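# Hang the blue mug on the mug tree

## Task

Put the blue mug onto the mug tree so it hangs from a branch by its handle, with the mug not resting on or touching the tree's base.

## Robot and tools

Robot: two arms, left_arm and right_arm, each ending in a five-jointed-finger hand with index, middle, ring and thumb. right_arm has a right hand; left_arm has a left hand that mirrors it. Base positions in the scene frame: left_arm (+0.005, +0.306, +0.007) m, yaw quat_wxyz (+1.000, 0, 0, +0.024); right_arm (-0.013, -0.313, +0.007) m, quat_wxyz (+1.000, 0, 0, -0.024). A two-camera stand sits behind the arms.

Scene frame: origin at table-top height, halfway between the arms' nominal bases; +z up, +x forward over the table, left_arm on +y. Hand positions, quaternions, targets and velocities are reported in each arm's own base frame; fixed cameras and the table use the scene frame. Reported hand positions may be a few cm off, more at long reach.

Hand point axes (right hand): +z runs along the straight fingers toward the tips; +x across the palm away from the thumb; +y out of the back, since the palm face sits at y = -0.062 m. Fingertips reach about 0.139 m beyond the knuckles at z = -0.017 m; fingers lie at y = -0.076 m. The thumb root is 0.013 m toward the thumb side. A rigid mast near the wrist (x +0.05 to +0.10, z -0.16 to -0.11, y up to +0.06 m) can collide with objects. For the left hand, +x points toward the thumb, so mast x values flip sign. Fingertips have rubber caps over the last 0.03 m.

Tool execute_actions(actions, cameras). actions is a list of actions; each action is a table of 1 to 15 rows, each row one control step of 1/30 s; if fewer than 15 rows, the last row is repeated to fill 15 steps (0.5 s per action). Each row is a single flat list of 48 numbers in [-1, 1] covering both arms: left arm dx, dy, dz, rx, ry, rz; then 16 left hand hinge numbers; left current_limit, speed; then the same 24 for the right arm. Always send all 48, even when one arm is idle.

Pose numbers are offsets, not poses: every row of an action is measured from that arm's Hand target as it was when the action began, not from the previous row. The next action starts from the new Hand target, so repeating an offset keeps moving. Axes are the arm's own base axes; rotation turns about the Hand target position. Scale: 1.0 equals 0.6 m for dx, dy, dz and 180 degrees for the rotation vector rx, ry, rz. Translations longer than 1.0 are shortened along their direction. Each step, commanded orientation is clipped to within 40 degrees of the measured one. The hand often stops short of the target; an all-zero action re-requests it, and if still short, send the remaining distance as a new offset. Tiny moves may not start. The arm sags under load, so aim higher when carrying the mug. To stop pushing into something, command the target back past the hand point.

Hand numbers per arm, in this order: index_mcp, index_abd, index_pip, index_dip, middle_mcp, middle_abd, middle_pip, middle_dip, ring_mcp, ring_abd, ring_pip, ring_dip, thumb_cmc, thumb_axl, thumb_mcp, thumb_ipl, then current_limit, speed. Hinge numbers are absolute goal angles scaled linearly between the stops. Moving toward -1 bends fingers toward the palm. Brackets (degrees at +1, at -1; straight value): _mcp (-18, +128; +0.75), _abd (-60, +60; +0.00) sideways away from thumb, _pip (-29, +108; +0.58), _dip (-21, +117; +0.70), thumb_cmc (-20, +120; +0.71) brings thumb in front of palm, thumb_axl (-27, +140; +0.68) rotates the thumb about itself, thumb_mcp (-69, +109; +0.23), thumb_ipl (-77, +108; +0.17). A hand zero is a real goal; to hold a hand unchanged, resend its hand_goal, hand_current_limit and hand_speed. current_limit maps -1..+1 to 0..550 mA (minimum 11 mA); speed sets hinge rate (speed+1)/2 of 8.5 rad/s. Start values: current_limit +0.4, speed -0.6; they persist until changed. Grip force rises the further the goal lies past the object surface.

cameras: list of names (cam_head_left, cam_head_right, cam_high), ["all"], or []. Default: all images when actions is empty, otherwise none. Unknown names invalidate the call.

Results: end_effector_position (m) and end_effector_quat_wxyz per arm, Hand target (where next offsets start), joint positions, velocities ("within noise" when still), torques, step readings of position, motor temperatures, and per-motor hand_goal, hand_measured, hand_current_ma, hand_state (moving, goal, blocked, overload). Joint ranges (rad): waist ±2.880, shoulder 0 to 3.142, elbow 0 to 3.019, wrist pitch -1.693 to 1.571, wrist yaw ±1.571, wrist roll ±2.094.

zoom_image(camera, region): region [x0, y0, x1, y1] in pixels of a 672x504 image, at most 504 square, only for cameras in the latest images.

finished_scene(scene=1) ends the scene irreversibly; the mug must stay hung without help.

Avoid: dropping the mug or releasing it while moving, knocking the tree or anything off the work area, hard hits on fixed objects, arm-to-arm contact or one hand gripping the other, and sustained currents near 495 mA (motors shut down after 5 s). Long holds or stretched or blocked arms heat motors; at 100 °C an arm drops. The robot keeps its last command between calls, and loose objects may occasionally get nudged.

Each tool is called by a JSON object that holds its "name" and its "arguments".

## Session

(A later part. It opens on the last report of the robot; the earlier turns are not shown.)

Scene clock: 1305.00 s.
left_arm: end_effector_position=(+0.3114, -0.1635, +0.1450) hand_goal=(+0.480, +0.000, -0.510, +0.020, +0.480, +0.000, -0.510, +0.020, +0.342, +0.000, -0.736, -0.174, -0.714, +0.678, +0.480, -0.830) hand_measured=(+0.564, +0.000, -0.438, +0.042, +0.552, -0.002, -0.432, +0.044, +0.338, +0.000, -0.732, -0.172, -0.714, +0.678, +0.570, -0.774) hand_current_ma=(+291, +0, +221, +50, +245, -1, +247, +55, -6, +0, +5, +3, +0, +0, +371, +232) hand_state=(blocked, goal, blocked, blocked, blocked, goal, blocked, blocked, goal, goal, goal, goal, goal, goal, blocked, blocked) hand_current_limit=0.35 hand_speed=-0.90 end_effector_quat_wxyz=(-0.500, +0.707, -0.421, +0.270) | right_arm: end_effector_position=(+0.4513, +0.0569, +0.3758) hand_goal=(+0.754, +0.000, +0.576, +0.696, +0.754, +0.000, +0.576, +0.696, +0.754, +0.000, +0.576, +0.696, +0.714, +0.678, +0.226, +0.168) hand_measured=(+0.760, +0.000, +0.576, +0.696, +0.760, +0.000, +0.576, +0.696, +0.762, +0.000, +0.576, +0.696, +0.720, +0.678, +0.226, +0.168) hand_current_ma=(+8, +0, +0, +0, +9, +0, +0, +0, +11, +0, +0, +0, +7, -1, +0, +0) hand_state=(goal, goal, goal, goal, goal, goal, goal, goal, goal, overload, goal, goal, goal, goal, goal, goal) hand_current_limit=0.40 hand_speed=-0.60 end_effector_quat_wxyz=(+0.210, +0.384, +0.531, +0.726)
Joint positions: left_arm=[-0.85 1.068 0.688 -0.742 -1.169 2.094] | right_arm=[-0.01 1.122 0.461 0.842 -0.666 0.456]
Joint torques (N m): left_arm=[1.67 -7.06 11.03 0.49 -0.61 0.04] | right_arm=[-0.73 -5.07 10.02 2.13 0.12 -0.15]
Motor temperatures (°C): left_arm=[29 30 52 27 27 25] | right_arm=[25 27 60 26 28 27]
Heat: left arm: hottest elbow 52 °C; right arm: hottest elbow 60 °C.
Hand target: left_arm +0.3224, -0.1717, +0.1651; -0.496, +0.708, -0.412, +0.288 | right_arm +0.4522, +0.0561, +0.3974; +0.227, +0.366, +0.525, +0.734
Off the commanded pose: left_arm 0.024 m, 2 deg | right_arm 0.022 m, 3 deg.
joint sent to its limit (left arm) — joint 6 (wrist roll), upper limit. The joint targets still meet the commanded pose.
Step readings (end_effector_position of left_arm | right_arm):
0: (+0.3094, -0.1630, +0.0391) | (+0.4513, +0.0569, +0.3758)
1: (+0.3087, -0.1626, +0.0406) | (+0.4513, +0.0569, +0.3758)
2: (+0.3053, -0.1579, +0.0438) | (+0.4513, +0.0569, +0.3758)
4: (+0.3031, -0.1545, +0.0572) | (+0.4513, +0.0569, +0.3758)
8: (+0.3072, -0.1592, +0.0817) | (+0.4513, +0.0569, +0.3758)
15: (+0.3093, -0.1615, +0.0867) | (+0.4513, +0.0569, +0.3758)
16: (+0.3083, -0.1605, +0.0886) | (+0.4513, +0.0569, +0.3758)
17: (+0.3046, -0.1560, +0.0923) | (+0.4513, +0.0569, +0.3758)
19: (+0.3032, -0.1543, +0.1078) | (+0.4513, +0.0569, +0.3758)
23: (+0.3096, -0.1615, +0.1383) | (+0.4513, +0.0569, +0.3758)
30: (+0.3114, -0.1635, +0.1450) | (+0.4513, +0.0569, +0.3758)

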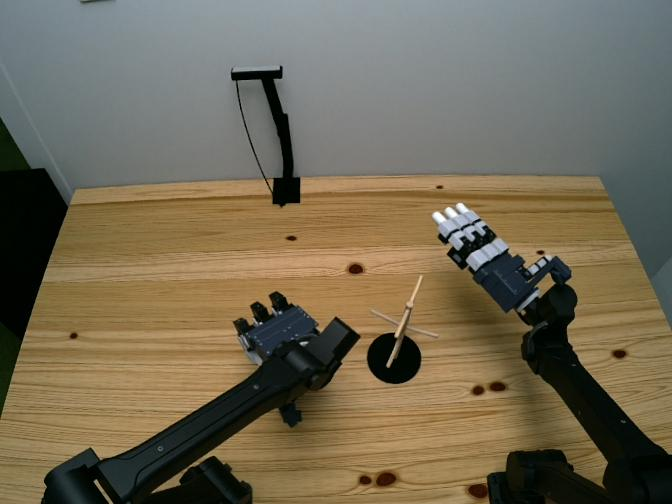

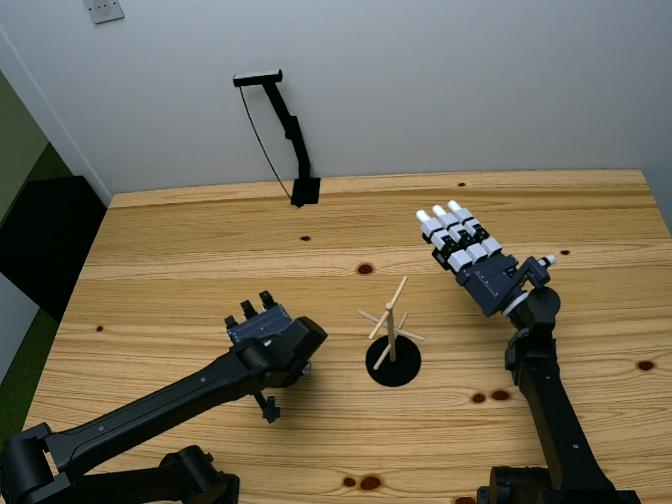

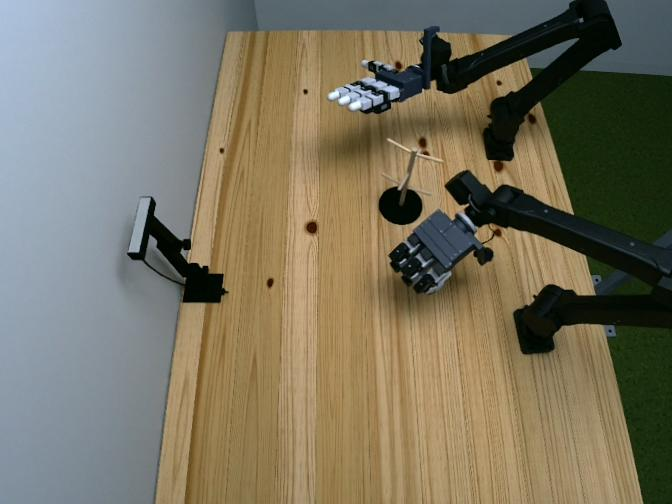

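{"name": "execute_actions", "arguments": {"actions": [[[-0.0229,0.0389,0.079,-0.0825,-0.02,0.0125,0.48,0,-0.51,0.02,0.48,0,-0.51,0.02,0.342,0,-0.737,-0.174,-0.714,0.678,0.48,-0.83,0.35,-0.9,0,0,0,0,0,0,0.754,0,0.576,0.696,0.754,0,0.576,0.696,0.754,0,0.576,0.696,0.714,0.678,0.226,0.168,0.4,-0.6]],[[-0.0228,0.0389,0.079,-0.0825,-0.02,0.0125,0.48,0,-0.51,0.02,0.48,0,-0.51,0.02,0.342,0,-0.737,-0.174,-0.714,0.678,0.48,-0.83,0.35,-0.9,0,0,0,0,0,0,0.754,0,0.576,0.696,0.754,0,0.576,0.696,0.754,0,0.576,0.696,0.714,0.678,0.226,0.168,0.4,-0.6]]], "cameras": ["all"]}}

{"name": "zoom_image", "arguments": {"camera": "cam_high", "region": [355, 190, 495, 330]}}

{"name": "zoom_image", "arguments": {"camera": "cam_head_right", "region": [200, 250, 360, 410]}}

Scene clock: 1389.40 s.
left_arm: end_effector_position=(+0.2873, -0.1197, +0.2307) hand_goal=(+0.480, +0.000, -0.510, +0.020, +0.480, +0.000, -0.510, +0.020, +0.342, +0.000, -0.736, -0.174, -0.714, +0.678, +0.480, -0.830) hand_measured=(+0.554, +0.000, -0.438, +0.042, +0.546, -0.004, -0.434, +0.044, +0.338, +0.000, -0.732, -0.172, -0.726, +0.678, +0.570, -0.774) hand_current_ma=(+254, +0, +221, +51, +217, -5, +241, +54, -4, +0, +5, +3, -21, +0, +371, +240) hand_state=(blocked, goal, blocked, blocked, blocked, goal, blocked, blocked, goal, goal, goal, goal, goal, goal, blocked, blocked) hand_current_limit=0.35 hand_speed=-0.90 end_effector_quat_wxyz=(-0.344, +0.807, -0.290, +0.384) | right_arm: end_effector_position=(+0.4513, +0.0569, +0.3758) hand_goal=(+0.754, +0.000, +0.576, +0.696, +0.754, +0.000, +0.576, +0.696, +0.754, +0.000, +0.576, +0.696, +0.714, +0.678, +0.226, +0.168) hand_measured=(+0.760, +0.000, +0.576, +0.696, +0.760, +0.000, +0.576, +0.696, +0.762, +0.000, +0.576, +0.696, +0.720, +0.678, +0.226, +0.168) hand_current_ma=(+8, +0, +0, +0, +9, +0, +0, +0, +11, +0, +0, +0, +7, -1, +0, +0) hand_state=(goal, goal, goal, goal, goal, goal, goal, goal, goal, overload, goal, goal, goal, goal, goal, goal) hand_current_limit=0.40 hand_speed=-0.60 end_effector_quat_wxyz=(+0.210, +0.384, +0.531, +0.726)
Joint positions: left_arm=[-0.63 0.619 0.66 -0.831 -0.848 1.998] | right_arm=[-0.01 1.122 0.461 0.842 -0.666 0.456]
Joint torques (N m): left_arm=[1.03 -2.49 12.62 1.29 -0.26 -0.42] | right_arm=[-0.67 -5.42 10 2.13 0.14 -0.14]
Motor temperatures (°C): left_arm=[29 30 64 27 27 25] | right_arm=[25 27 61 26 28 27]
Heat: left arm: hottest elbow 64 °C; right arm: hottest elbow 61 °C.
Hand target: left_arm +0.2949, -0.1251, +0.2599; -0.333, +0.808, -0.265, +0.408 | right_arm +0.4522, +0.0561, +0.3974; +0.227, +0.366, +0.525, +0.734
Off the commanded pose: left_arm 0.031 m, 4 deg | right_arm 0.022 m, 3 deg.
Step readings (end_effector_position of left_arm | right_arm):
0: (+0.3114, -0.1635, +0.1450) | (+0.4513, +0.0569, +0.3758)
1: (+0.3102, -0.1644, +0.1453) | (+0.4513, +0.0569, +0.3758)
2: (+0.3064, -0.1683, +0.1451) | (+0.4513, +0.0569, +0.3758)
4: (+0.3024, -0.1582, +0.1630) | (+0.4513, +0.0569, +0.3758)
8: (+0.3014, -0.1419, +0.1996) | (+0.4513, +0.0569, +0.3758)
15: (+0.3009, -0.1417, +0.1932) | (+0.4513, +0.0569, +0.3758)
16: (+0.2996, -0.1431, +0.1924) | (+0.4513, +0.0569, +0.3758)
17: (+0.2956, -0.1457, +0.1923) | (+0.4513, +0.0569, +0.3758)
19: (+0.2900, -0.1380, +0.2082) | (+0.4513, +0.0569, +0.3758)
23: (+0.2866, -0.1180, +0.2380) | (+0.4513, +0.0569, +0.3758)
30: (+0.2867, -0.1193, +0.2319) | (+0.4513, +0.0569, +0.3758)

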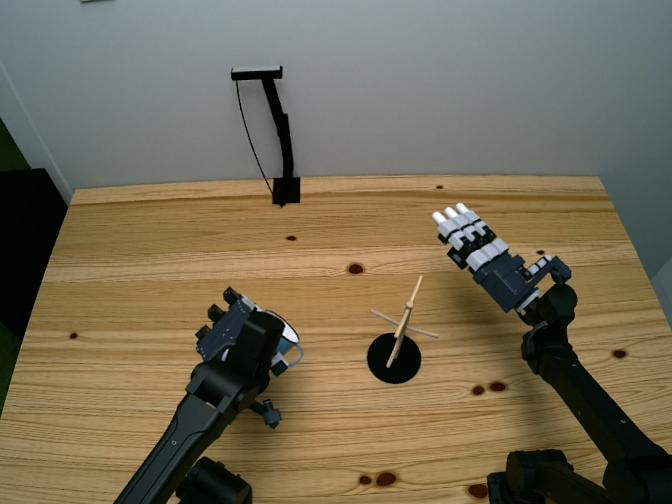

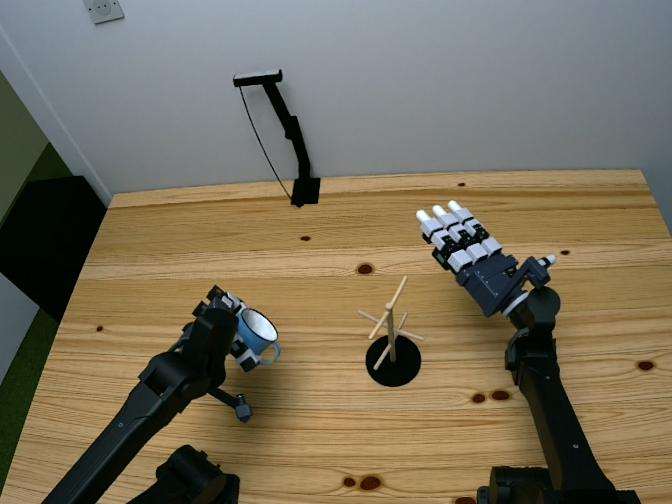

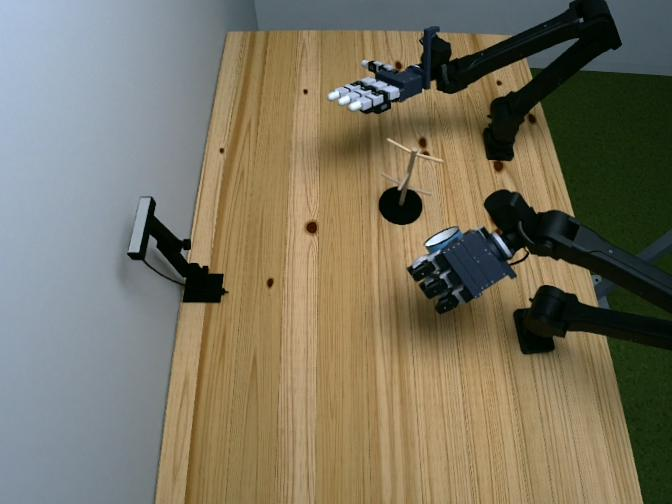

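Scaled by 3.600 from the camera's 672x504 image, which has a finer 960x720 frame.

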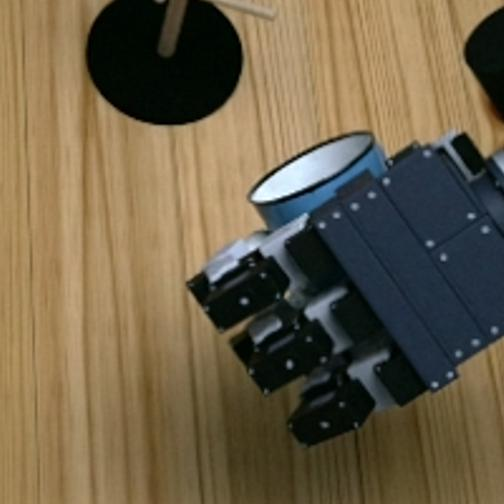

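Scaled by 3.150 from the camera's 672x504 image, which has a finer 960x720 frame.

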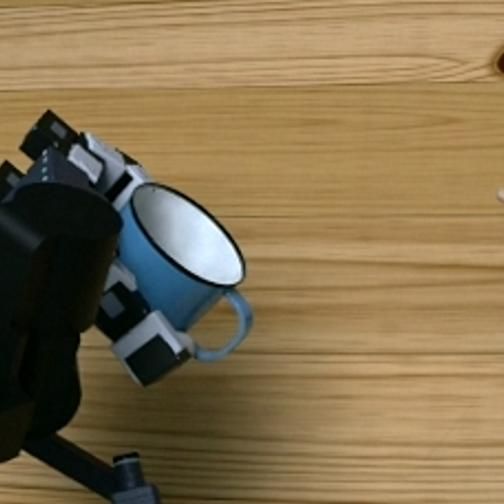

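{"name": "execute_actions", "arguments": {"actions": [[[-0.0083,-0.0167,0.05,-0.0872,-0.0108,0.0194,0.48,0,-0.51,0.02,0.48,0,-0.51,0.02,0.342,0,-0.737,-0.174,-0.714,0.678,0.48,-0.83,0.35,-0.9,0,0,0,0,0,0,0.754,0,0.576,0.696,0.754,0,0.576,0.696,0.754,0,0.576,0.696,0.714,0.678,0.226,0.168,0.4,-0.6]],[[-0.0083,-0.0167,0.05,-0.0872,-0.0107,0.0193,0.48,0,-0.51,0.02,0.48,0,-0.51,0.02,0.342,0,-0.737,-0.174,-0.714,0.678,0.48,-0.83,0.35,-0.9,0,0,0,0,0,0,0.754,0,0.576,0.696,0.754,0,0.576,0.696,0.754,0,0.576,0.696,0.714,0.678,0.226,0.168,0.4,-0.6]],[[-0.0167,-0.0333,0.0167,-0.0853,0.0035,0.0225,0.48,0,-0.51,0.02,0.48,0,-0.51,0.02,0.342,0,-0.737,-0.174,-0.714,0.678,0.48,-0.83,0.35,-0.9,0,0,0,0,0,0,0.754,0,0.576,0.696,0.754,0,0.576,0.696,0.754,0,0.576,0.696,0.714,0.678,0.226,0.168,0.4,-0.6]],[[-0.0166,-0.0333,0.0166,-0.0853,0.0035,0.0225,0.48,0,-0.51,0.02,0.48,0,-0.51,0.02,0.342,0,-0.737,-0.174,-0.714,0.678,0.48,-0.83,0.35,-0.9,0,0,0,0,0,0,0.754,0,0.576,0.696,0.754,0,0.576,0.696,0.754,0,0.576,0.696,0.714,0.678,0.226,0.168,0.4,-0.6]]], "cameras": ["all"]}}

{"name": "zoom_image", "arguments": {"camera": "cam_high", "region": [355, 170, 495, 310]}}

{"name": "zoom_image", "arguments": {"camera": "cam_head_right", "region": [200, 250, 380, 410]}}

{"name": "zoom_image", "arguments": {"camera": "cam_head_left", "region": [220, 250, 400, 410]}}

Scene clock: 1405.20 s.
left_arm: end_effector_position=(+0.2629, -0.1836, +0.3165) hand_goal=(+0.480, +0.000, -0.510, +0.020, +0.480, +0.000, -0.510, +0.020, +0.342, +0.000, -0.736, -0.174, -0.714, +0.678, +0.480, -0.830) hand_measured=(+0.552, +0.000, -0.444, +0.042, +0.548, -0.006, -0.434, +0.044, +0.344, +0.000, -0.732, -0.172, -0.742, +0.676, +0.566, -0.776) hand_current_ma=(+237, +0, +199, +49, +223, -6, +236, +54, +3, +0, +4, +3, -66, -3, +371, +225) hand_state=(blocked, goal, blocked, blocked, blocked, goal, blocked, blocked, goal, goal, goal, goal, blocked, goal, blocked, blocked) hand_current_limit=0.35 hand_speed=-0.90 end_effector_quat_wxyz=(+0.053, +0.890, +0.086, +0.445) | right_arm: end_effector_position=(+0.4513, +0.0569, +0.3758) hand_goal=(+0.754, +0.000, +0.576, +0.696, +0.754, +0.000, +0.576, +0.696, +0.754, +0.000, +0.576, +0.696, +0.714, +0.678, +0.226, +0.168) hand_measured=(+0.760, +0.000, +0.576, +0.696, +0.760, +0.000, +0.576, +0.696, +0.762, +0.000, +0.576, +0.696, +0.720, +0.678, +0.226, +0.168) hand_current_ma=(+8, +0, +0, +0, +9, +0, +0, +0, +11, +0, +0, +0, +7, -1, +0, +0) hand_state=(goal, goal, goal, goal, goal, goal, goal, goal, goal, overload, goal, goal, goal, goal, goal, goal) hand_current_limit=0.40 hand_speed=-0.60 end_effector_quat_wxyz=(+0.210, +0.384, +0.531, +0.726)
Joint positions: left_arm=[-0.784 0.482 0.68 -0.998 -0.586 0.839] | right_arm=[-0.01 1.122 0.461 0.842 -0.666 0.456]
Joint torques (N m): left_arm=[0.15 -0.56 11.86 1.57 -0.45 -0.54] | right_arm=[-0.67 -5.07 10.04 2.17 0.12 -0.15]
Motor temperatures (°C): left_arm=[29 30 65 27 27 25] | right_arm=[25 27 61 26 28 27]
Heat: left arm: hottest elbow 65 °C; right arm: hottest elbow 61 °C.
Hand target: left_arm +0.2650, -0.1850, +0.3399; +0.068, +0.882, +0.102, +0.456 | right_arm +0.4522, +0.0561, +0.3974; +0.227, +0.366, +0.525, +0.734
Off the commanded pose: left_arm 0.023 m, 3 deg | right_arm 0.022 m, 3 deg.
Step readings (end_effector_position of left_arm | right_arm):
0: (+0.2873, -0.1198, +0.2308) | (+0.4513, +0.0569, +0.3758)
1: (+0.2861, -0.1225, +0.2306) | (+0.4513, +0.0569, +0.3758)
2: (+0.2816, -0.1312, +0.2307) | (+0.4513, +0.0569, +0.3758)
4: (+0.2780, -0.1324, +0.2356) | (+0.4513, +0.0569, +0.3758)
8: (+0.2770, -0.1307, +0.2435) | (+0.4513, +0.0569, +0.3758)
15: (+0.2788, -0.1308, +0.2451) | (+0.4513, +0.0569, +0.3758)
16: (+0.2781, -0.1334, +0.2461) | (+0.4513, +0.0569, +0.3758)
17: (+0.2738, -0.1425, +0.2485) | (+0.4513, +0.0569, +0.3758)
19: (+0.2720, -0.1433, +0.2564) | (+0.4513, +0.0569, +0.3758)
23: (+0.2735, -0.1413, +0.2701) | (+0.4513, +0.0569, +0.3758)
30: (+0.2765, -0.1401, +0.2764) | (+0.4513, +0.0569, +0.3758)
31: (+0.2759, -0.1425, +0.2772) | (+0.4513, +0.0569, +0.3758)
32: (+0.2722, -0.1516, +0.2787) | (+0.4513, +0.0569, +0.3758)
34: (+0.2704, -0.1568, +0.2835) | (+0.4513, +0.0569, +0.3758)
38: (+0.2688, -0.1624, +0.2893) | (+0.4513, +0.0569, +0.3758)
45: (+0.2696, -0.1621, +0.2915) | (+0.4513, +0.0569, +0.3758)
46: (+0.2690, -0.1643, +0.2932) | (+0.4513, +0.0569, +0.3758)
47: (+0.2666, -0.1704, +0.2969) | (+0.4513, +0.0569, +0.3758)
49: (+0.2623, -0.1787, +0.3038) | (+0.4513, +0.0569, +0.3758)
53: (+0.2604, -0.1852, +0.3126) | (+0.4513, +0.0569, +0.3758)
60: (+0.2613, -0.1845, +0.3160) | (+0.4513, +0.0569, +0.3758)

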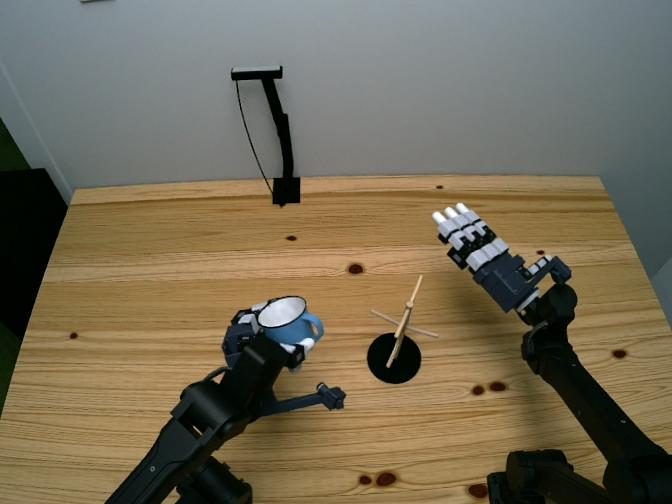

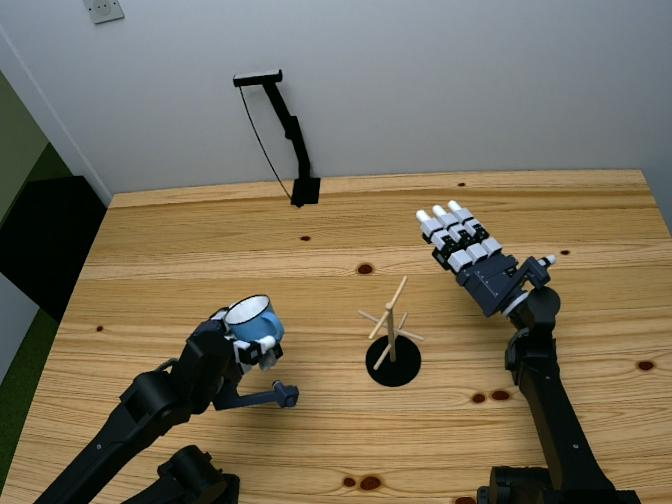

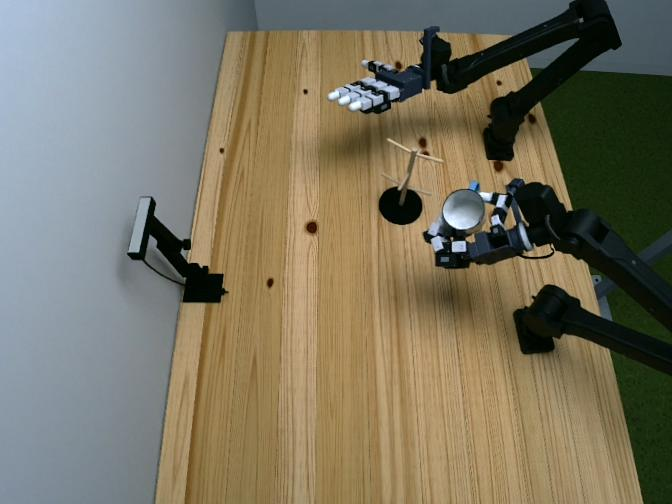

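Scaled by 3.600 from the camera's 672x504 image, which has a finer 960x720 frame.

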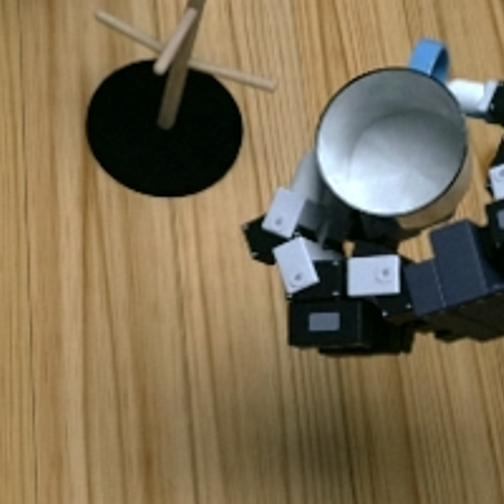

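Scaled by 2.800 from the camera's 672x504 image, which has a finer 960x720 frame.

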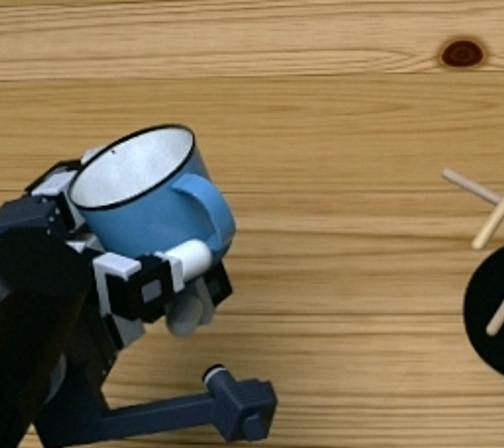

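Scaled by 2.800 from the camera's 672x504 image, which has a finer 960x720 frame.

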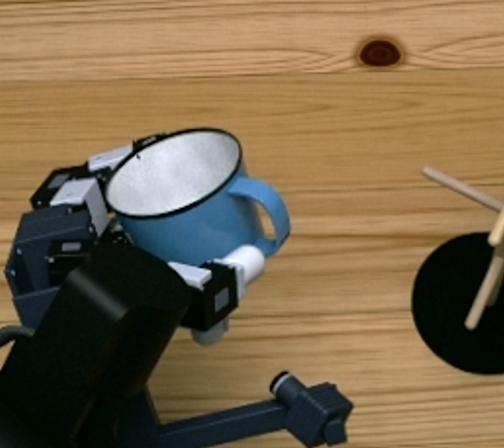

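{"name": "execute_actions", "arguments": {"actions": [[[-0.025,-0.05,0.0,-0.0812,0.0201,0.0262,0.48,0,-0.51,0.02,0.48,0,-0.51,0.02,0.342,0,-0.737,-0.174,-0.714,0.678,0.48,-0.83,0.35,-0.9,0,0,0,0,0,0,0.754,0,0.576,0.696,0.754,0,0.576,0.696,0.754,0,0.576,0.696,0.714,0.678,0.226,0.168,0.4,-0.6]],[[-0.025,-0.05,0.0,-0.0812,0.0201,0.0262,0.48,0,-0.51,0.02,0.48,0,-0.51,0.02,0.342,0,-0.737,-0.174,-0.714,0.678,0.48,-0.83,0.35,-0.9,0,0,0,0,0,0,0.754,0,0.576,0.696,0.754,0,0.576,0.696,0.754,0,0.576,0.696,0.714,0.678,0.226,0.168,0.4,-0.6]],[[-0.03,-0.025,0.0,-0.074,0.0335,0.0267,0.48,0,-0.51,0.02,0.48,0,-0.51,0.02,0.342,0,-0.737,-0.174,-0.714,0.678,0.48,-0.83,0.35,-0.9,0,0,0,0,0,0,0.754,0,0.576,0.696,0.754,0,0.576,0.696,0.754,0,0.576,0.696,0.714,0.678,0.226,0.168,0.4,-0.6]],[[-0.03,-0.025,0.0,-0.074,0.0335,0.0267,0.48,0,-0.51,0.02,0.48,0,-0.51,0.02,0.342,0,-0.737,-0.174,-0.714,0.678,0.48,-0.83,0.35,-0.9,0,0,0,0,0,0,0.754,0,0.576,0.696,0.754,0,0.576,0.696,0.754,0,0.576,0.696,0.714,0.678,0.226,0.168,0.4,-0.6]]], "cameras": ["all"]}}

{"name": "zoom_image", "arguments": {"camera": "cam_high", "region": [355, 110, 515, 270]}}

{"name": "zoom_image", "arguments": {"camera": "cam_head_right", "region": [220, 270, 440, 430]}}

{"name": "zoom_image", "arguments": {"camera": "cam_head_left", "region": [240, 270, 440, 430]}}

Scene clock: 1440.40 s.
left_arm: end_effector_position=(+0.1956, -0.2638, +0.2970) hand_goal=(+0.480, +0.000, -0.510, +0.020, +0.480, +0.000, -0.510, +0.020, +0.342, +0.000, -0.736, -0.174, -0.714, +0.678, +0.480, -0.830) hand_measured=(+0.552, +0.000, -0.444, +0.042, +0.518, -0.006, -0.484, +0.028, +0.348, +0.000, -0.734, -0.172, -0.752, +0.672, +0.542, -0.794) hand_current_ma=(+241, +0, +196, +48, +101, -6, +58, +14, +11, +0, +3, +2, -102, -12, +261, +133) hand_state=(blocked, goal, blocked, blocked, blocked, goal, blocked, goal, goal, goal, goal, goal, blocked, goal, blocked, blocked) hand_current_limit=0.35 hand_speed=-0.90 end_effector_quat_wxyz=(+0.328, +0.802, +0.445, +0.225) | right_arm: end_effector_position=(+0.4513, +0.0569, +0.3758) hand_goal=(+0.754, +0.000, +0.576, +0.696, +0.754, +0.000, +0.576, +0.696, +0.754, +0.000, +0.576, +0.696, +0.714, +0.678, +0.226, +0.168) hand_measured=(+0.760, +0.000, +0.576, +0.696, +0.760, +0.000, +0.576, +0.696, +0.762, +0.000, +0.576, +0.696, +0.720, +0.678, +0.226, +0.168) hand_current_ma=(+8, +0, +0, +0, +9, +0, +0, +0, +11, +0, +0, +0, +7, -1, +0, +0) hand_state=(goal, goal, goal, goal, goal, goal, goal, goal, goal, overload, goal, goal, goal, goal, goal, goal) hand_current_limit=0.40 hand_speed=-0.60 end_effector_quat_wxyz=(+0.210, +0.384, +0.531, +0.726)
Joint positions: left_arm=[-1.452 0.699 0.672 -1.012 -0.656 -0.709] | right_arm=[-0.01 1.122 0.461 0.842 -0.666 0.456]
Joint torques (N m): left_arm=[0.79 -2.73 14.08 2.19 -0.99 -0.15] | right_arm=[-0.79 -5.19 10.06 2.11 0.14 -0.16]
Motor temperatures (°C): left_arm=[29 30 61 27 27 25] | right_arm=[25 27 61 26 28 27]
Heat: left arm: hottest elbow 61 °C; right arm: hottest elbow 61 °C.
Hand target: left_arm +0.1990, -0.2750, +0.3399; +0.371, +0.779, +0.458, +0.215 | right_arm +0.4522, +0.0561, +0.3974; +0.227, +0.366, +0.525, +0.734
Off the commanded pose: left_arm 0.044 m, 6 deg | right_arm 0.022 m, 3 deg.
Step readings (end_effector_position of left_arm | right_arm):
0: (+0.2629, -0.1836, +0.3165) | (+0.4513, +0.0569, +0.3758)
1: (+0.2613, -0.1868, +0.3175) | (+0.4513, +0.0569, +0.3758)
2: (+0.2593, -0.1909, +0.3193) | (+0.4513, +0.0569, +0.3758)
4: (+0.2493, -0.2063, +0.3208) | (+0.4513, +0.0569, +0.3758)
8: (+0.2402, -0.2211, +0.3208) | (+0.4513, +0.0569, +0.3758)
15: (+0.2466, -0.2164, +0.3141) | (+0.4513, +0.0569, +0.3758)
16: (+0.2447, -0.2190, +0.3141) | (+0.4513, +0.0569, +0.3758)
17: (+0.2428, -0.2212, +0.3153) | (+0.4513, +0.0569, +0.3758)
19: (+0.2321, -0.2336, +0.3153) | (+0.4513, +0.0569, +0.3758)
23: (+0.2229, -0.2476, +0.3130) | (+0.4513, +0.0569, +0.3758)
30: (+0.2300, -0.2440, +0.3114) | (+0.4513, +0.0569, +0.3758)
31: (+0.2280, -0.2452, +0.3108) | (+0.4513, +0.0569, +0.3758)
32: (+0.2252, -0.2468, +0.3106) | (+0.4513, +0.0569, +0.3758)
34: (+0.2161, -0.2535, +0.3103) | (+0.4513, +0.0569, +0.3758)
38: (+0.2081, -0.2606, +0.3074) | (+0.4513, +0.0569, +0.3758)
45: (+0.2126, -0.2567, +0.3049) | (+0.4513, +0.0569, +0.3758)
46: (+0.2107, -0.2577, +0.3037) | (+0.4513, +0.0569, +0.3758)
47: (+0.2082, -0.2585, +0.3036) | (+0.4513, +0.0569, +0.3758)
49: (+0.1997, -0.2643, +0.3027) | (+0.4513, +0.0569, +0.3758)
53: (+0.1917, -0.2697, +0.2978) | (+0.4513, +0.0569, +0.3758)
60: (+0.1949, -0.2654, +0.2959) | (+0.4513, +0.0569, +0.3758)

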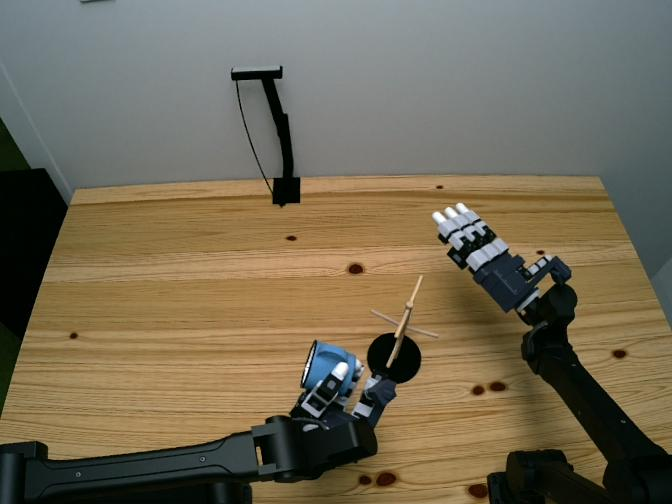

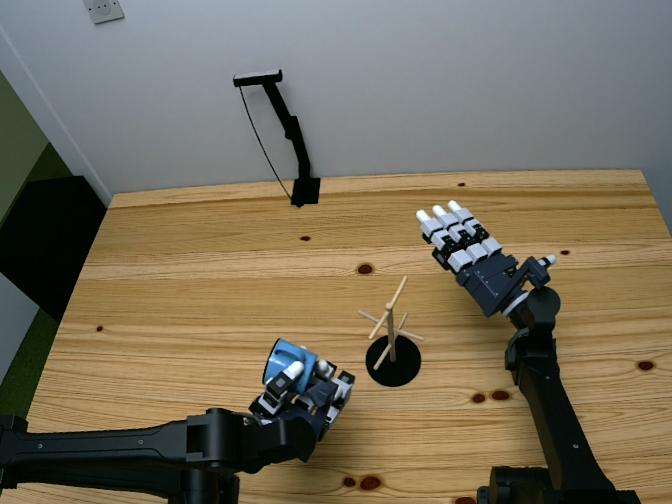

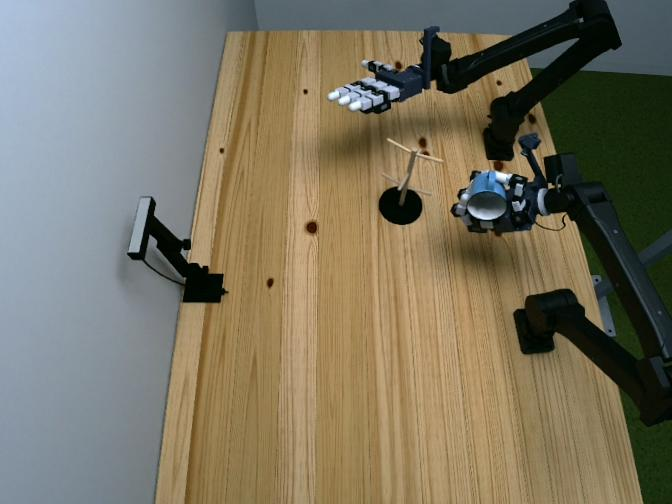

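Scaled by 3.150 from the camera's 672x504 image, which has a finer 960x720 frame.

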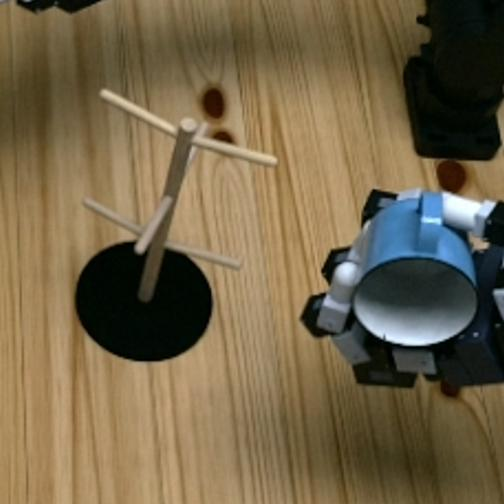

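Scaled by 2.291 from the camera's 672x504 image, which has a finer 960x720 frame.

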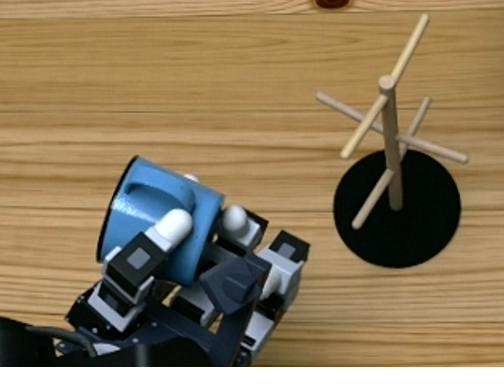

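Scaled by 2.520 from the camera's 672x504 image, which has a finer 960x720 frame.

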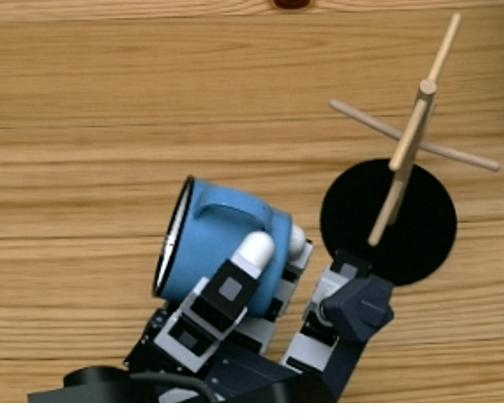

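{"name": "execute_actions", "arguments": {"actions": []}}

Scene clock: 1469.43 s.
left_arm: end_effector_position=(+0.1956, -0.2638, +0.2970) hand_goal=(+0.480, +0.000, -0.510, +0.020, +0.480, +0.000, -0.510, +0.020, +0.342, +0.000, -0.736, -0.174, -0.714, +0.678, +0.480, -0.830) hand_measured=(+0.552, +0.000, -0.444, +0.042, +0.518, -0.006, -0.484, +0.028, +0.348, +0.000, -0.734, -0.172, -0.752, +0.672, +0.542, -0.794) hand_current_ma=(+241, +0, +196, +48, +101, -6, +58, +14, +11, +0, +3, +2, -102, -12, +261, +133) hand_state=(blocked, goal, blocked, blocked, blocked, goal, blocked, goal, goal, goal, goal, goal, blocked, goal, blocked, blocked) hand_current_limit=0.35 hand_speed=-0.90 end_effector_quat_wxyz=(+0.328, +0.802, +0.445, +0.225) | right_arm: end_effector_position=(+0.4513, +0.0569, +0.3758) hand_goal=(+0.754, +0.000, +0.576, +0.696, +0.754, +0.000, +0.576, +0.696, +0.754, +0.000, +0.576, +0.696, +0.714, +0.678, +0.226, +0.168) hand_measured=(+0.760, +0.000, +0.576, +0.696, +0.760, +0.000, +0.576, +0.696, +0.762, +0.000, +0.576, +0.696, +0.720, +0.678, +0.226, +0.168) hand_current_ma=(+8, +0, +0, +0, +9, +0, +0, +0, +11, +0, +0, +0, +7, -1, +0, +0) hand_state=(goal, goal, goal, goal, goal, goal, goal, goal, goal, overload, goal, goal, goal, goal, goal, goal) hand_current_limit=0.40 hand_speed=-0.60 end_effector_quat_wxyz=(+0.210, +0.384, +0.531, +0.726)
Joint positions: left_arm=[-1.452 0.699 0.672 -1.012 -0.656 -0.709] | right_arm=[-0.01 1.122 0.461 0.842 -0.666 0.456]
Joint velocities: within noise
Joint torques (N m): left_arm=[0.73 -2.73 14.09 2.18 -0.99 -0.14] | right_arm=[-0.73 -5.36 10.02 2.09 0.13 -0.14]
Motor temperatures (°C): left_arm=[29 30 66 27 29 25] | right_arm=[25 27 61 26 28 27]
Heat: left arm: hottest elbow 66 °C; right arm: hottest elbow 61 °C.
Hand target: left_arm +0.1990, -0.2750, +0.3399; +0.371, +0.779, +0.458, +0.215 | right_arm +0.4522, +0.0561, +0.3974; +0.227, +0.366, +0.525, +0.734
Off the commanded pose: left_arm 0.044 m, 6 deg | right_arm 0.022 m, 3 deg.

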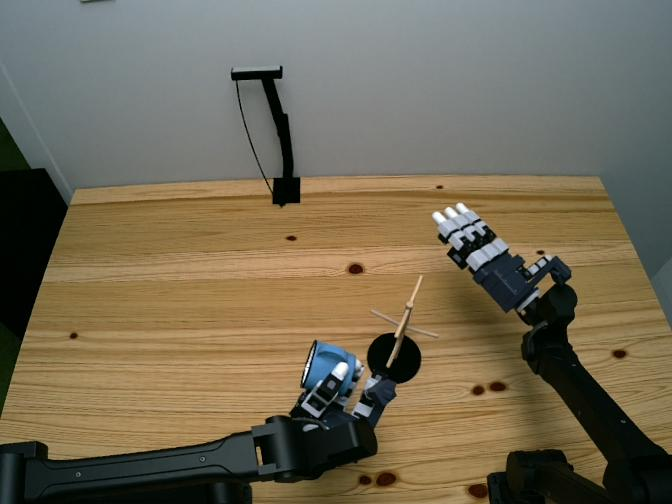

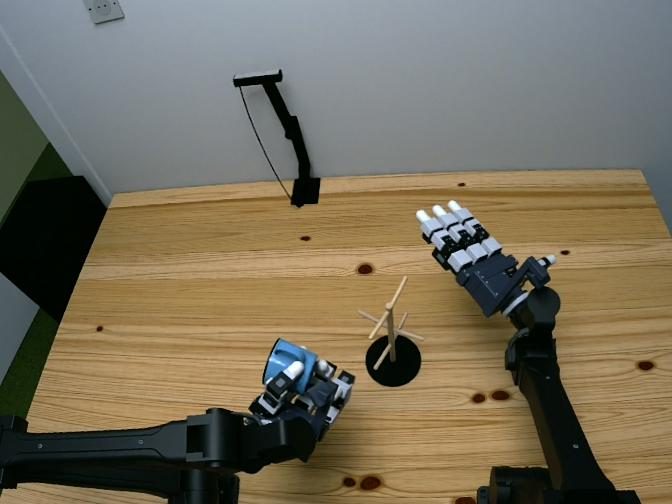

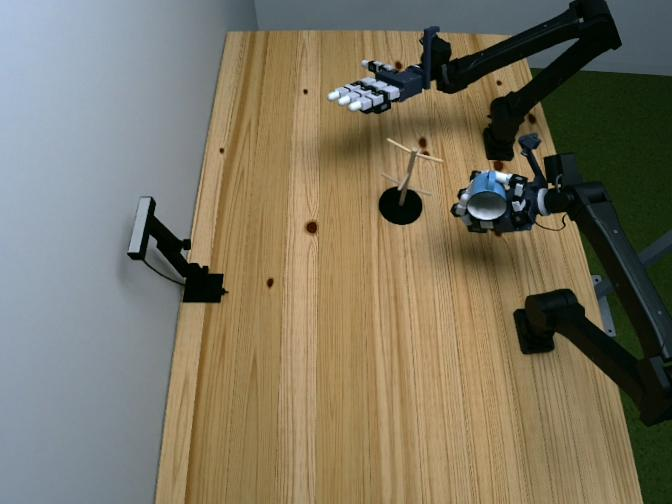

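{"name": "zoom_image", "arguments": {"camera": "cam_head_left", "region": [270, 260, 450, 440]}}

{"name": "zoom_image", "arguments": {"camera": "cam_head_right", "region": [240, 260, 440, 460]}}

{"name": "zoom_image", "arguments": {"camera": "cam_high", "region": [370, 110, 570, 260]}}

Scaled by 2.800 from the camera's 672x504 image, which has a finer 960x720 frame.

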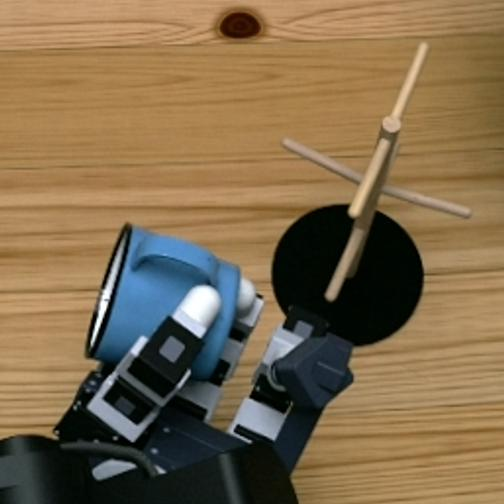

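Scaled by 2.520 from the camera's 672x504 image, which has a finer 960x720 frame.

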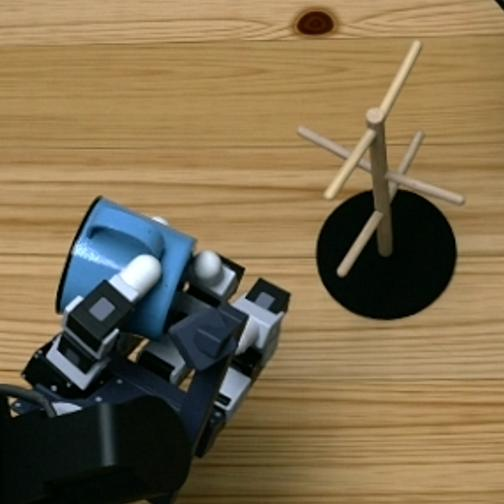

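Scaled by 2.520 from the camera's 672x504 image, which has a finer 960x720 frame.

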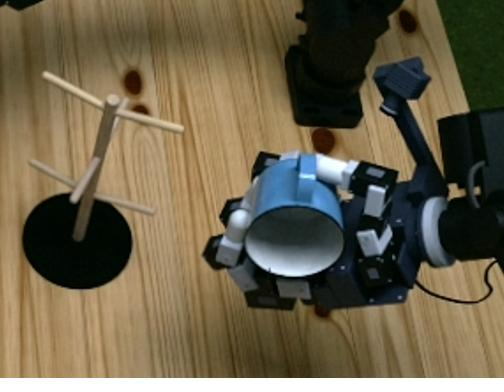

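{"name": "zoom_image", "arguments": {"camera": "cam_head_left", "region": [420, 190, 590, 320]}}

Scaled by 2.965 from the camera's 672x504 image, which has a finer 960x720 frame.

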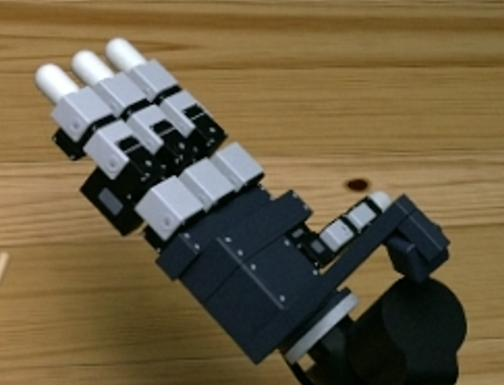

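{"name": "execute_actions", "arguments": {"actions": [[[0.0103,0.0095,0,0,0,-0.064,0.48,0,-0.51,0.02,0.48,0,-0.51,0.02,0.342,0,-0.737,-0.174,-0.714,0.678,0.48,-0.83,0.35,-0.9,0,0,0,0,0,0,0.754,0,0.576,0.696,0.754,0,0.576,0.696,0.754,0,0.576,0.696,0.714,0.678,0.226,0.168,0.4,-0.6]],[[0.0103,0.0095,0,0,0,-0.064,0.48,0,-0.51,0.02,0.48,0,-0.51,0.02,0.342,0,-0.737,-0.174,-0.714,0.678,0.48,-0.83,0.35,-0.9,0,0,0,0,0,0,0.754,0,0.576,0.696,0.754,0,0.576,0.696,0.754,0,0.576,0.696,0.714,0.678,0.226,0.168,0.4,-0.6]],[[0.0103,0.0095,0,0,0,-0.064,0.48,0,-0.51,0.02,0.48,0,-0.51,0.02,0.342,0,-0.737,-0.174,-0.714,0.678,0.48,-0.83,0.35,-0.9,0,0,0,0,0,0,0.754,0,0.576,0.696,0.754,0,0.576,0.696,0.754,0,0.576,0.696,0.714,0.678,0.226,0.168,0.4,-0.6]]], "cameras": ["cam_head_left", "cam_high"]}}

Scene clock: 1700.47 s.
left_arm: end_effector_position=(+0.2164, -0.2528, +0.3149) hand_goal=(+0.480, +0.000, -0.510, +0.020, +0.480, +0.000, -0.510, +0.020, +0.342, +0.000, -0.736, -0.174, -0.714, +0.678, +0.480, -0.830) hand_measured=(+0.556, +0.002, -0.444, +0.042, +0.500, -0.002, -0.500, +0.022, +0.350, +0.000, -0.734, -0.172, -0.750, +0.670, +0.534, -0.800) hand_current_ma=(+259, +1, +196, +48, +44, -1, +17, +2, +14, +0, +3, +2, -90, -16, +210, +104) hand_state=(blocked, goal, blocked, blocked, goal, goal, goal, goal, goal, goal, goal, goal, blocked, goal, blocked, blocked) hand_current_limit=0.35 hand_speed=-0.90 end_effector_quat_wxyz=(+0.398, +0.886, +0.223, +0.084) | right_arm: end_effector_position=(+0.4513, +0.0569, +0.3758) hand_goal=(+0.754, +0.000, +0.576, +0.696, +0.754, +0.000, +0.576, +0.696, +0.754, +0.000, +0.576, +0.696, +0.714, +0.678, +0.226, +0.168) hand_measured=(+0.760, +0.000, +0.576, +0.696, +0.760, +0.000, +0.576, +0.696, +0.762, +0.000, +0.576, +0.696, +0.720, +0.678, +0.226, +0.168) hand_current_ma=(+8, +0, +0, +0, +9, +0, +0, +0, +11, +0, +0, +0, +7, -1, +0, +0) hand_state=(goal, goal, goal, goal, goal, goal, goal, goal, goal, overload, goal, goal, goal, goal, goal, goal) hand_current_limit=0.40 hand_speed=-0.60 end_effector_quat_wxyz=(+0.210, +0.384, +0.531, +0.726)
Joint positions: left_arm=[-0.715 0.481 0.624 -0.917 0.295 0.237] | right_arm=[-0.01 1.122 0.461 0.842 -0.666 0.456]
Joint torques (N m): left_arm=[1.32 -0.67 11.73 2.56 0.46 0.15] | right_arm=[-0.85 -5.19 9.96 2.09 0.13 -0.13]
Motor temperatures (°C): left_arm=[28 29 77 27 31 25] | right_arm=[25 27 63 26 28 27]
Heat: left arm: hottest elbow 77 °C; right arm: hottest elbow 63 °C.
Hand target: left_arm +0.2175, -0.2579, +0.3398; +0.418, +0.880, +0.206, +0.096 | right_arm +0.4522, +0.0561, +0.3974; +0.227, +0.366, +0.525, +0.734
Off the commanded pose: left_arm 0.025 m, 3 deg | right_arm 0.022 m, 3 deg.
Step readings (end_effector_position of left_arm | right_arm):
0: (+0.1956, -0.2638, +0.2970) | (+0.4513, +0.0569, +0.3758)
1: (+0.1948, -0.2656, +0.2962) | (+0.4513, +0.0569, +0.3758)
2: (+0.1918, -0.2719, +0.2925) | (+0.4513, +0.0569, +0.3758)
4: (+0.1950, -0.2679, +0.2998) | (+0.4513, +0.0569, +0.3758)
8: (+0.2035, -0.2557, +0.3180) | (+0.4513, +0.0569, +0.3758)
15: (+0.2019, -0.2613, +0.3182) | (+0.4513, +0.0569, +0.3758)
16: (+0.2002, -0.2647, +0.3156) | (+0.4513, +0.0569, +0.3758)
17: (+0.1947, -0.2726, +0.3101) | (+0.4513, +0.0569, +0.3758)
19: (+0.1976, -0.2680, +0.3072) | (+0.4513, +0.0569, +0.3758)
23: (+0.2133, -0.2511, +0.3098) | (+0.4513, +0.0569, +0.3758)
30: (+0.2084, -0.2568, +0.3109) | (+0.4513, +0.0569, +0.3758)
31: (+0.2058, -0.2595, +0.3104) | (+0.4513, +0.0569, +0.3758)
32: (+0.1965, -0.2680, +0.3086) | (+0.4513, +0.0569, +0.3758)
34: (+0.2027, -0.2633, +0.3101) | (+0.4513, +0.0569, +0.3758)
38: (+0.2230, -0.2464, +0.3133) | (+0.4513, +0.0569, +0.3758)
45: (+0.2177, -0.2512, +0.3151) | (+0.4513, +0.0569, +0.3758)
Images, in order (width x height): cam_head_left 672x504, cam_high 672x504.

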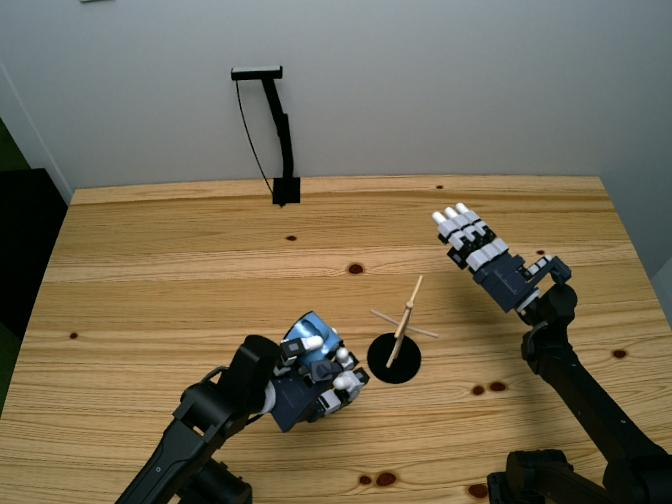

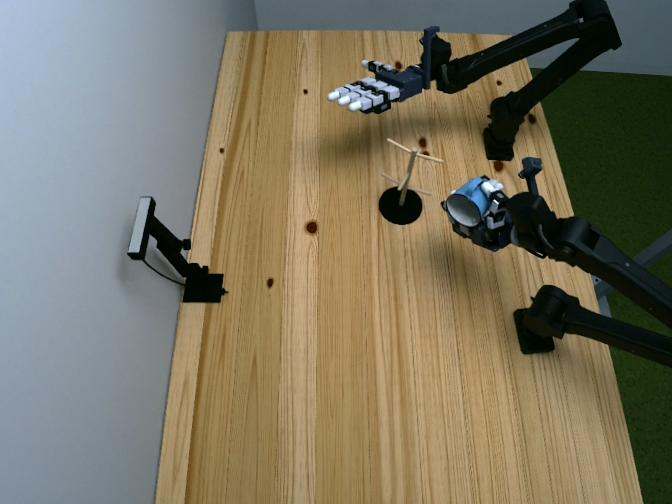

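{"name": "execute_actions", "arguments": {"actions": [[[0.032,0.0085,-0.02,0,0,-0.061,0.48,0,-0.51,0.02,0.43,0,-0.55,0.0,0.342,0,-0.737,-0.174,-0.714,0.678,0.48,-0.83,0.35,-0.9,0,0,0,0,0,0,0.754,0,0.576,0.696,0.754,0,0.576,0.696,0.754,0,0.576,0.696,0.714,0.678,0.226,0.168,0.4,-0.6]],[[0.032,0.0085,-0.02,0,0,-0.061,0.48,0,-0.51,0.02,0.43,0,-0.55,0.0,0.342,0,-0.737,-0.174,-0.714,0.678,0.48,-0.83,0.35,-0.9,0,0,0,0,0,0,0.754,0,0.576,0.696,0.754,0,0.576,0.696,0.754,0,0.576,0.696,0.714,0.678,0.226,0.168,0.4,-0.6]],[[0.032,0.0085,-0.02,0,0,-0.061,0.48,0,-0.51,0.02,0.43,0,-0.55,0.0,0.342,0,-0.737,-0.174,-0.714,0.678,0.48,-0.83,0.35,-0.9,0,0,0,0,0,0,0.754,0,0.576,0.696,0.754,0,0.576,0.696,0.754,0,0.576,0.696,0.714,0.678,0.226,0.168,0.4,-0.6]]], "cameras": ["cam_head_left", "cam_high"]}}

Scene clock: 1715.37 s.
left_arm: end_effector_position=(+0.2658, -0.2400, +0.2722) hand_goal=(+0.480, +0.000, -0.510, +0.020, +0.430, +0.000, -0.550, +0.000, +0.342, +0.000, -0.736, -0.174, -0.714, +0.678, +0.480, -0.830) hand_measured=(+0.556, +0.002, -0.448, +0.040, +0.488, -0.006, -0.522, +0.000, +0.350, +0.000, -0.734, -0.172, -0.732, +0.674, +0.532, -0.802) hand_current_ma=(+257, +1, +182, +41, +182, -6, +67, +0, +13, +0, +2, +2, -37, -8, +207, +95) hand_state=(blocked, goal, blocked, goal, blocked, goal, blocked, goal, goal, goal, goal, goal, goal, goal, blocked, blocked) hand_current_limit=0.35 hand_speed=-0.90 end_effector_quat_wxyz=(+0.419, +0.905, -0.027, -0.060) | right_arm: end_effector_position=(+0.4513, +0.0569, +0.3758) hand_goal=(+0.754, +0.000, +0.576, +0.696, +0.754, +0.000, +0.576, +0.696, +0.754, +0.000, +0.576, +0.696, +0.714, +0.678, +0.226, +0.168) hand_measured=(+0.760, +0.000, +0.576, +0.696, +0.760, +0.000, +0.576, +0.696, +0.762, +0.000, +0.576, +0.696, +0.720, +0.678, +0.226, +0.168) hand_current_ma=(+8, +0, +0, +0, +9, +0, +0, +0, +11, +0, +0, +0, +7, -1, +0, +0) hand_state=(goal, goal, goal, goal, goal, goal, goal, goal, goal, overload, goal, goal, goal, goal, goal, goal) hand_current_limit=0.40 hand_speed=-0.60 end_effector_quat_wxyz=(+0.210, +0.384, +0.531, +0.726)
Joint positions: left_arm=[-0.19 1.074 0.806 -1.282 0.875 1.431] | right_arm=[-0.01 1.122 0.461 0.842 -0.666 0.456]
Joint torques (N m): left_arm=[1.2 -7.94 12.14 -0.12 0.9 0.18] | right_arm=[-0.79 -5.25 10 2.09 0.12 -0.13]
Motor temperatures (°C): left_arm=[28 29 75 27 31 25] | right_arm=[25 27 63 26 28 27]
Heat: left arm: hottest elbow 75 °C; right arm: hottest elbow 63 °C.
Hand target: left_arm +0.2752, -0.2426, +0.3039; +0.428, +0.902, -0.052, -0.027 | right_arm +0.4522, +0.0561, +0.3974; +0.227, +0.366, +0.525, +0.734
Off the commanded pose: left_arm 0.033 m, 5 deg | right_arm 0.022 m, 3 deg.
Step readings (end_effector_position of left_arm | right_arm):
0: (+0.2164, -0.2528, +0.3149) | (+0.4513, +0.0569, +0.3758)
1: (+0.2137, -0.2554, +0.3154) | (+0.4513, +0.0569, +0.3758)
2: (+0.2072, -0.2614, +0.3172) | (+0.4513, +0.0569, +0.3758)
4: (+0.2186, -0.2546, +0.3185) | (+0.4513, +0.0569, +0.3758)
8: (+0.2460, -0.2406, +0.2978) | (+0.4513, +0.0569, +0.3758)
15: (+0.2402, -0.2459, +0.2882) | (+0.4513, +0.0569, +0.3758)
16: (+0.2374, -0.2475, +0.2895) | (+0.4513, +0.0569, +0.3758)
17: (+0.2336, -0.2492, +0.2930) | (+0.4513, +0.0569, +0.3758)
19: (+0.2428, -0.2449, +0.2919) | (+0.4513, +0.0569, +0.3758)
23: (+0.2605, -0.2394, +0.2753) | (+0.4513, +0.0569, +0.3758)
30: (+0.2517, -0.2416, +0.2715) | (+0.4513, +0.0569, +0.3758)
31: (+0.2504, -0.2420, +0.2735) | (+0.4513, +0.0569, +0.3758)
32: (+0.2507, -0.2413, +0.2770) | (+0.4513, +0.0569, +0.3758)
34: (+0.2601, -0.2401, +0.2814) | (+0.4513, +0.0569, +0.3758)
38: (+0.2775, -0.2392, +0.2705) | (+0.4513, +0.0569, +0.3758)
45: (+0.2680, -0.2397, +0.2700) | (+0.4513, +0.0569, +0.3758)
Images, in order (width x height): cam_head_left 672x504, cam_high 672x504.

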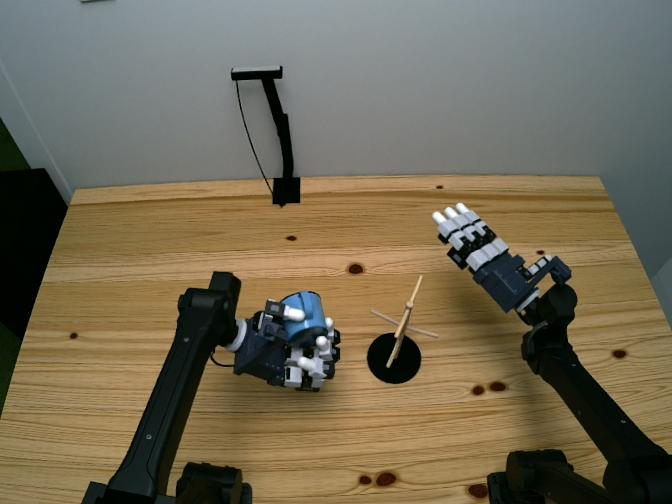

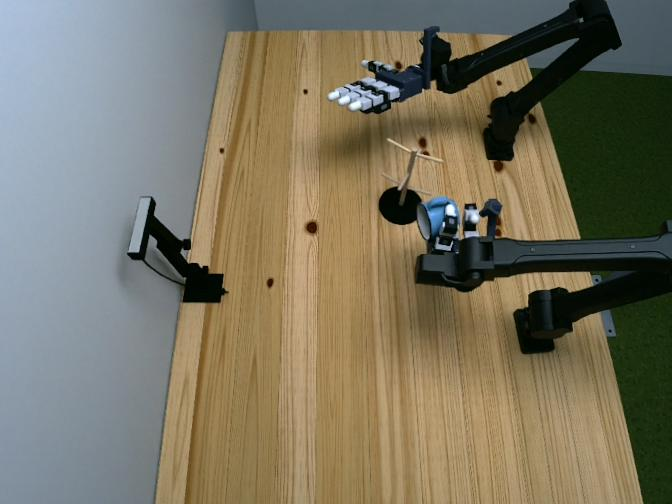

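{"name": "zoom_image", "arguments": {"camera": "cam_head_left", "region": [230, 260, 450, 410]}}

{"name": "zoom_image", "arguments": {"camera": "cam_high", "region": [360, 120, 520, 290]}}

Scaled by 2.291 from the camera's 672x504 image, which has a finer 960x720 frame.

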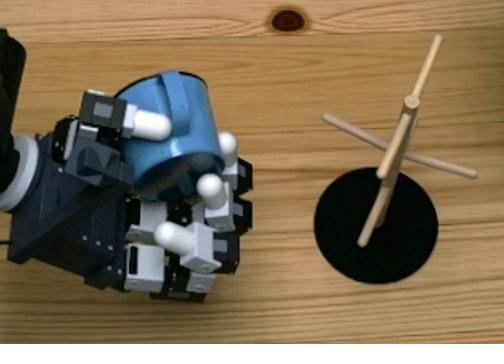

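Scaled by 2.965 from the camera's 672x504 image, which has a finer 960x720 frame.

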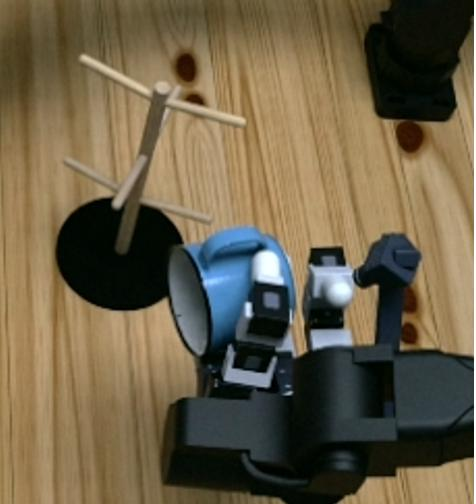

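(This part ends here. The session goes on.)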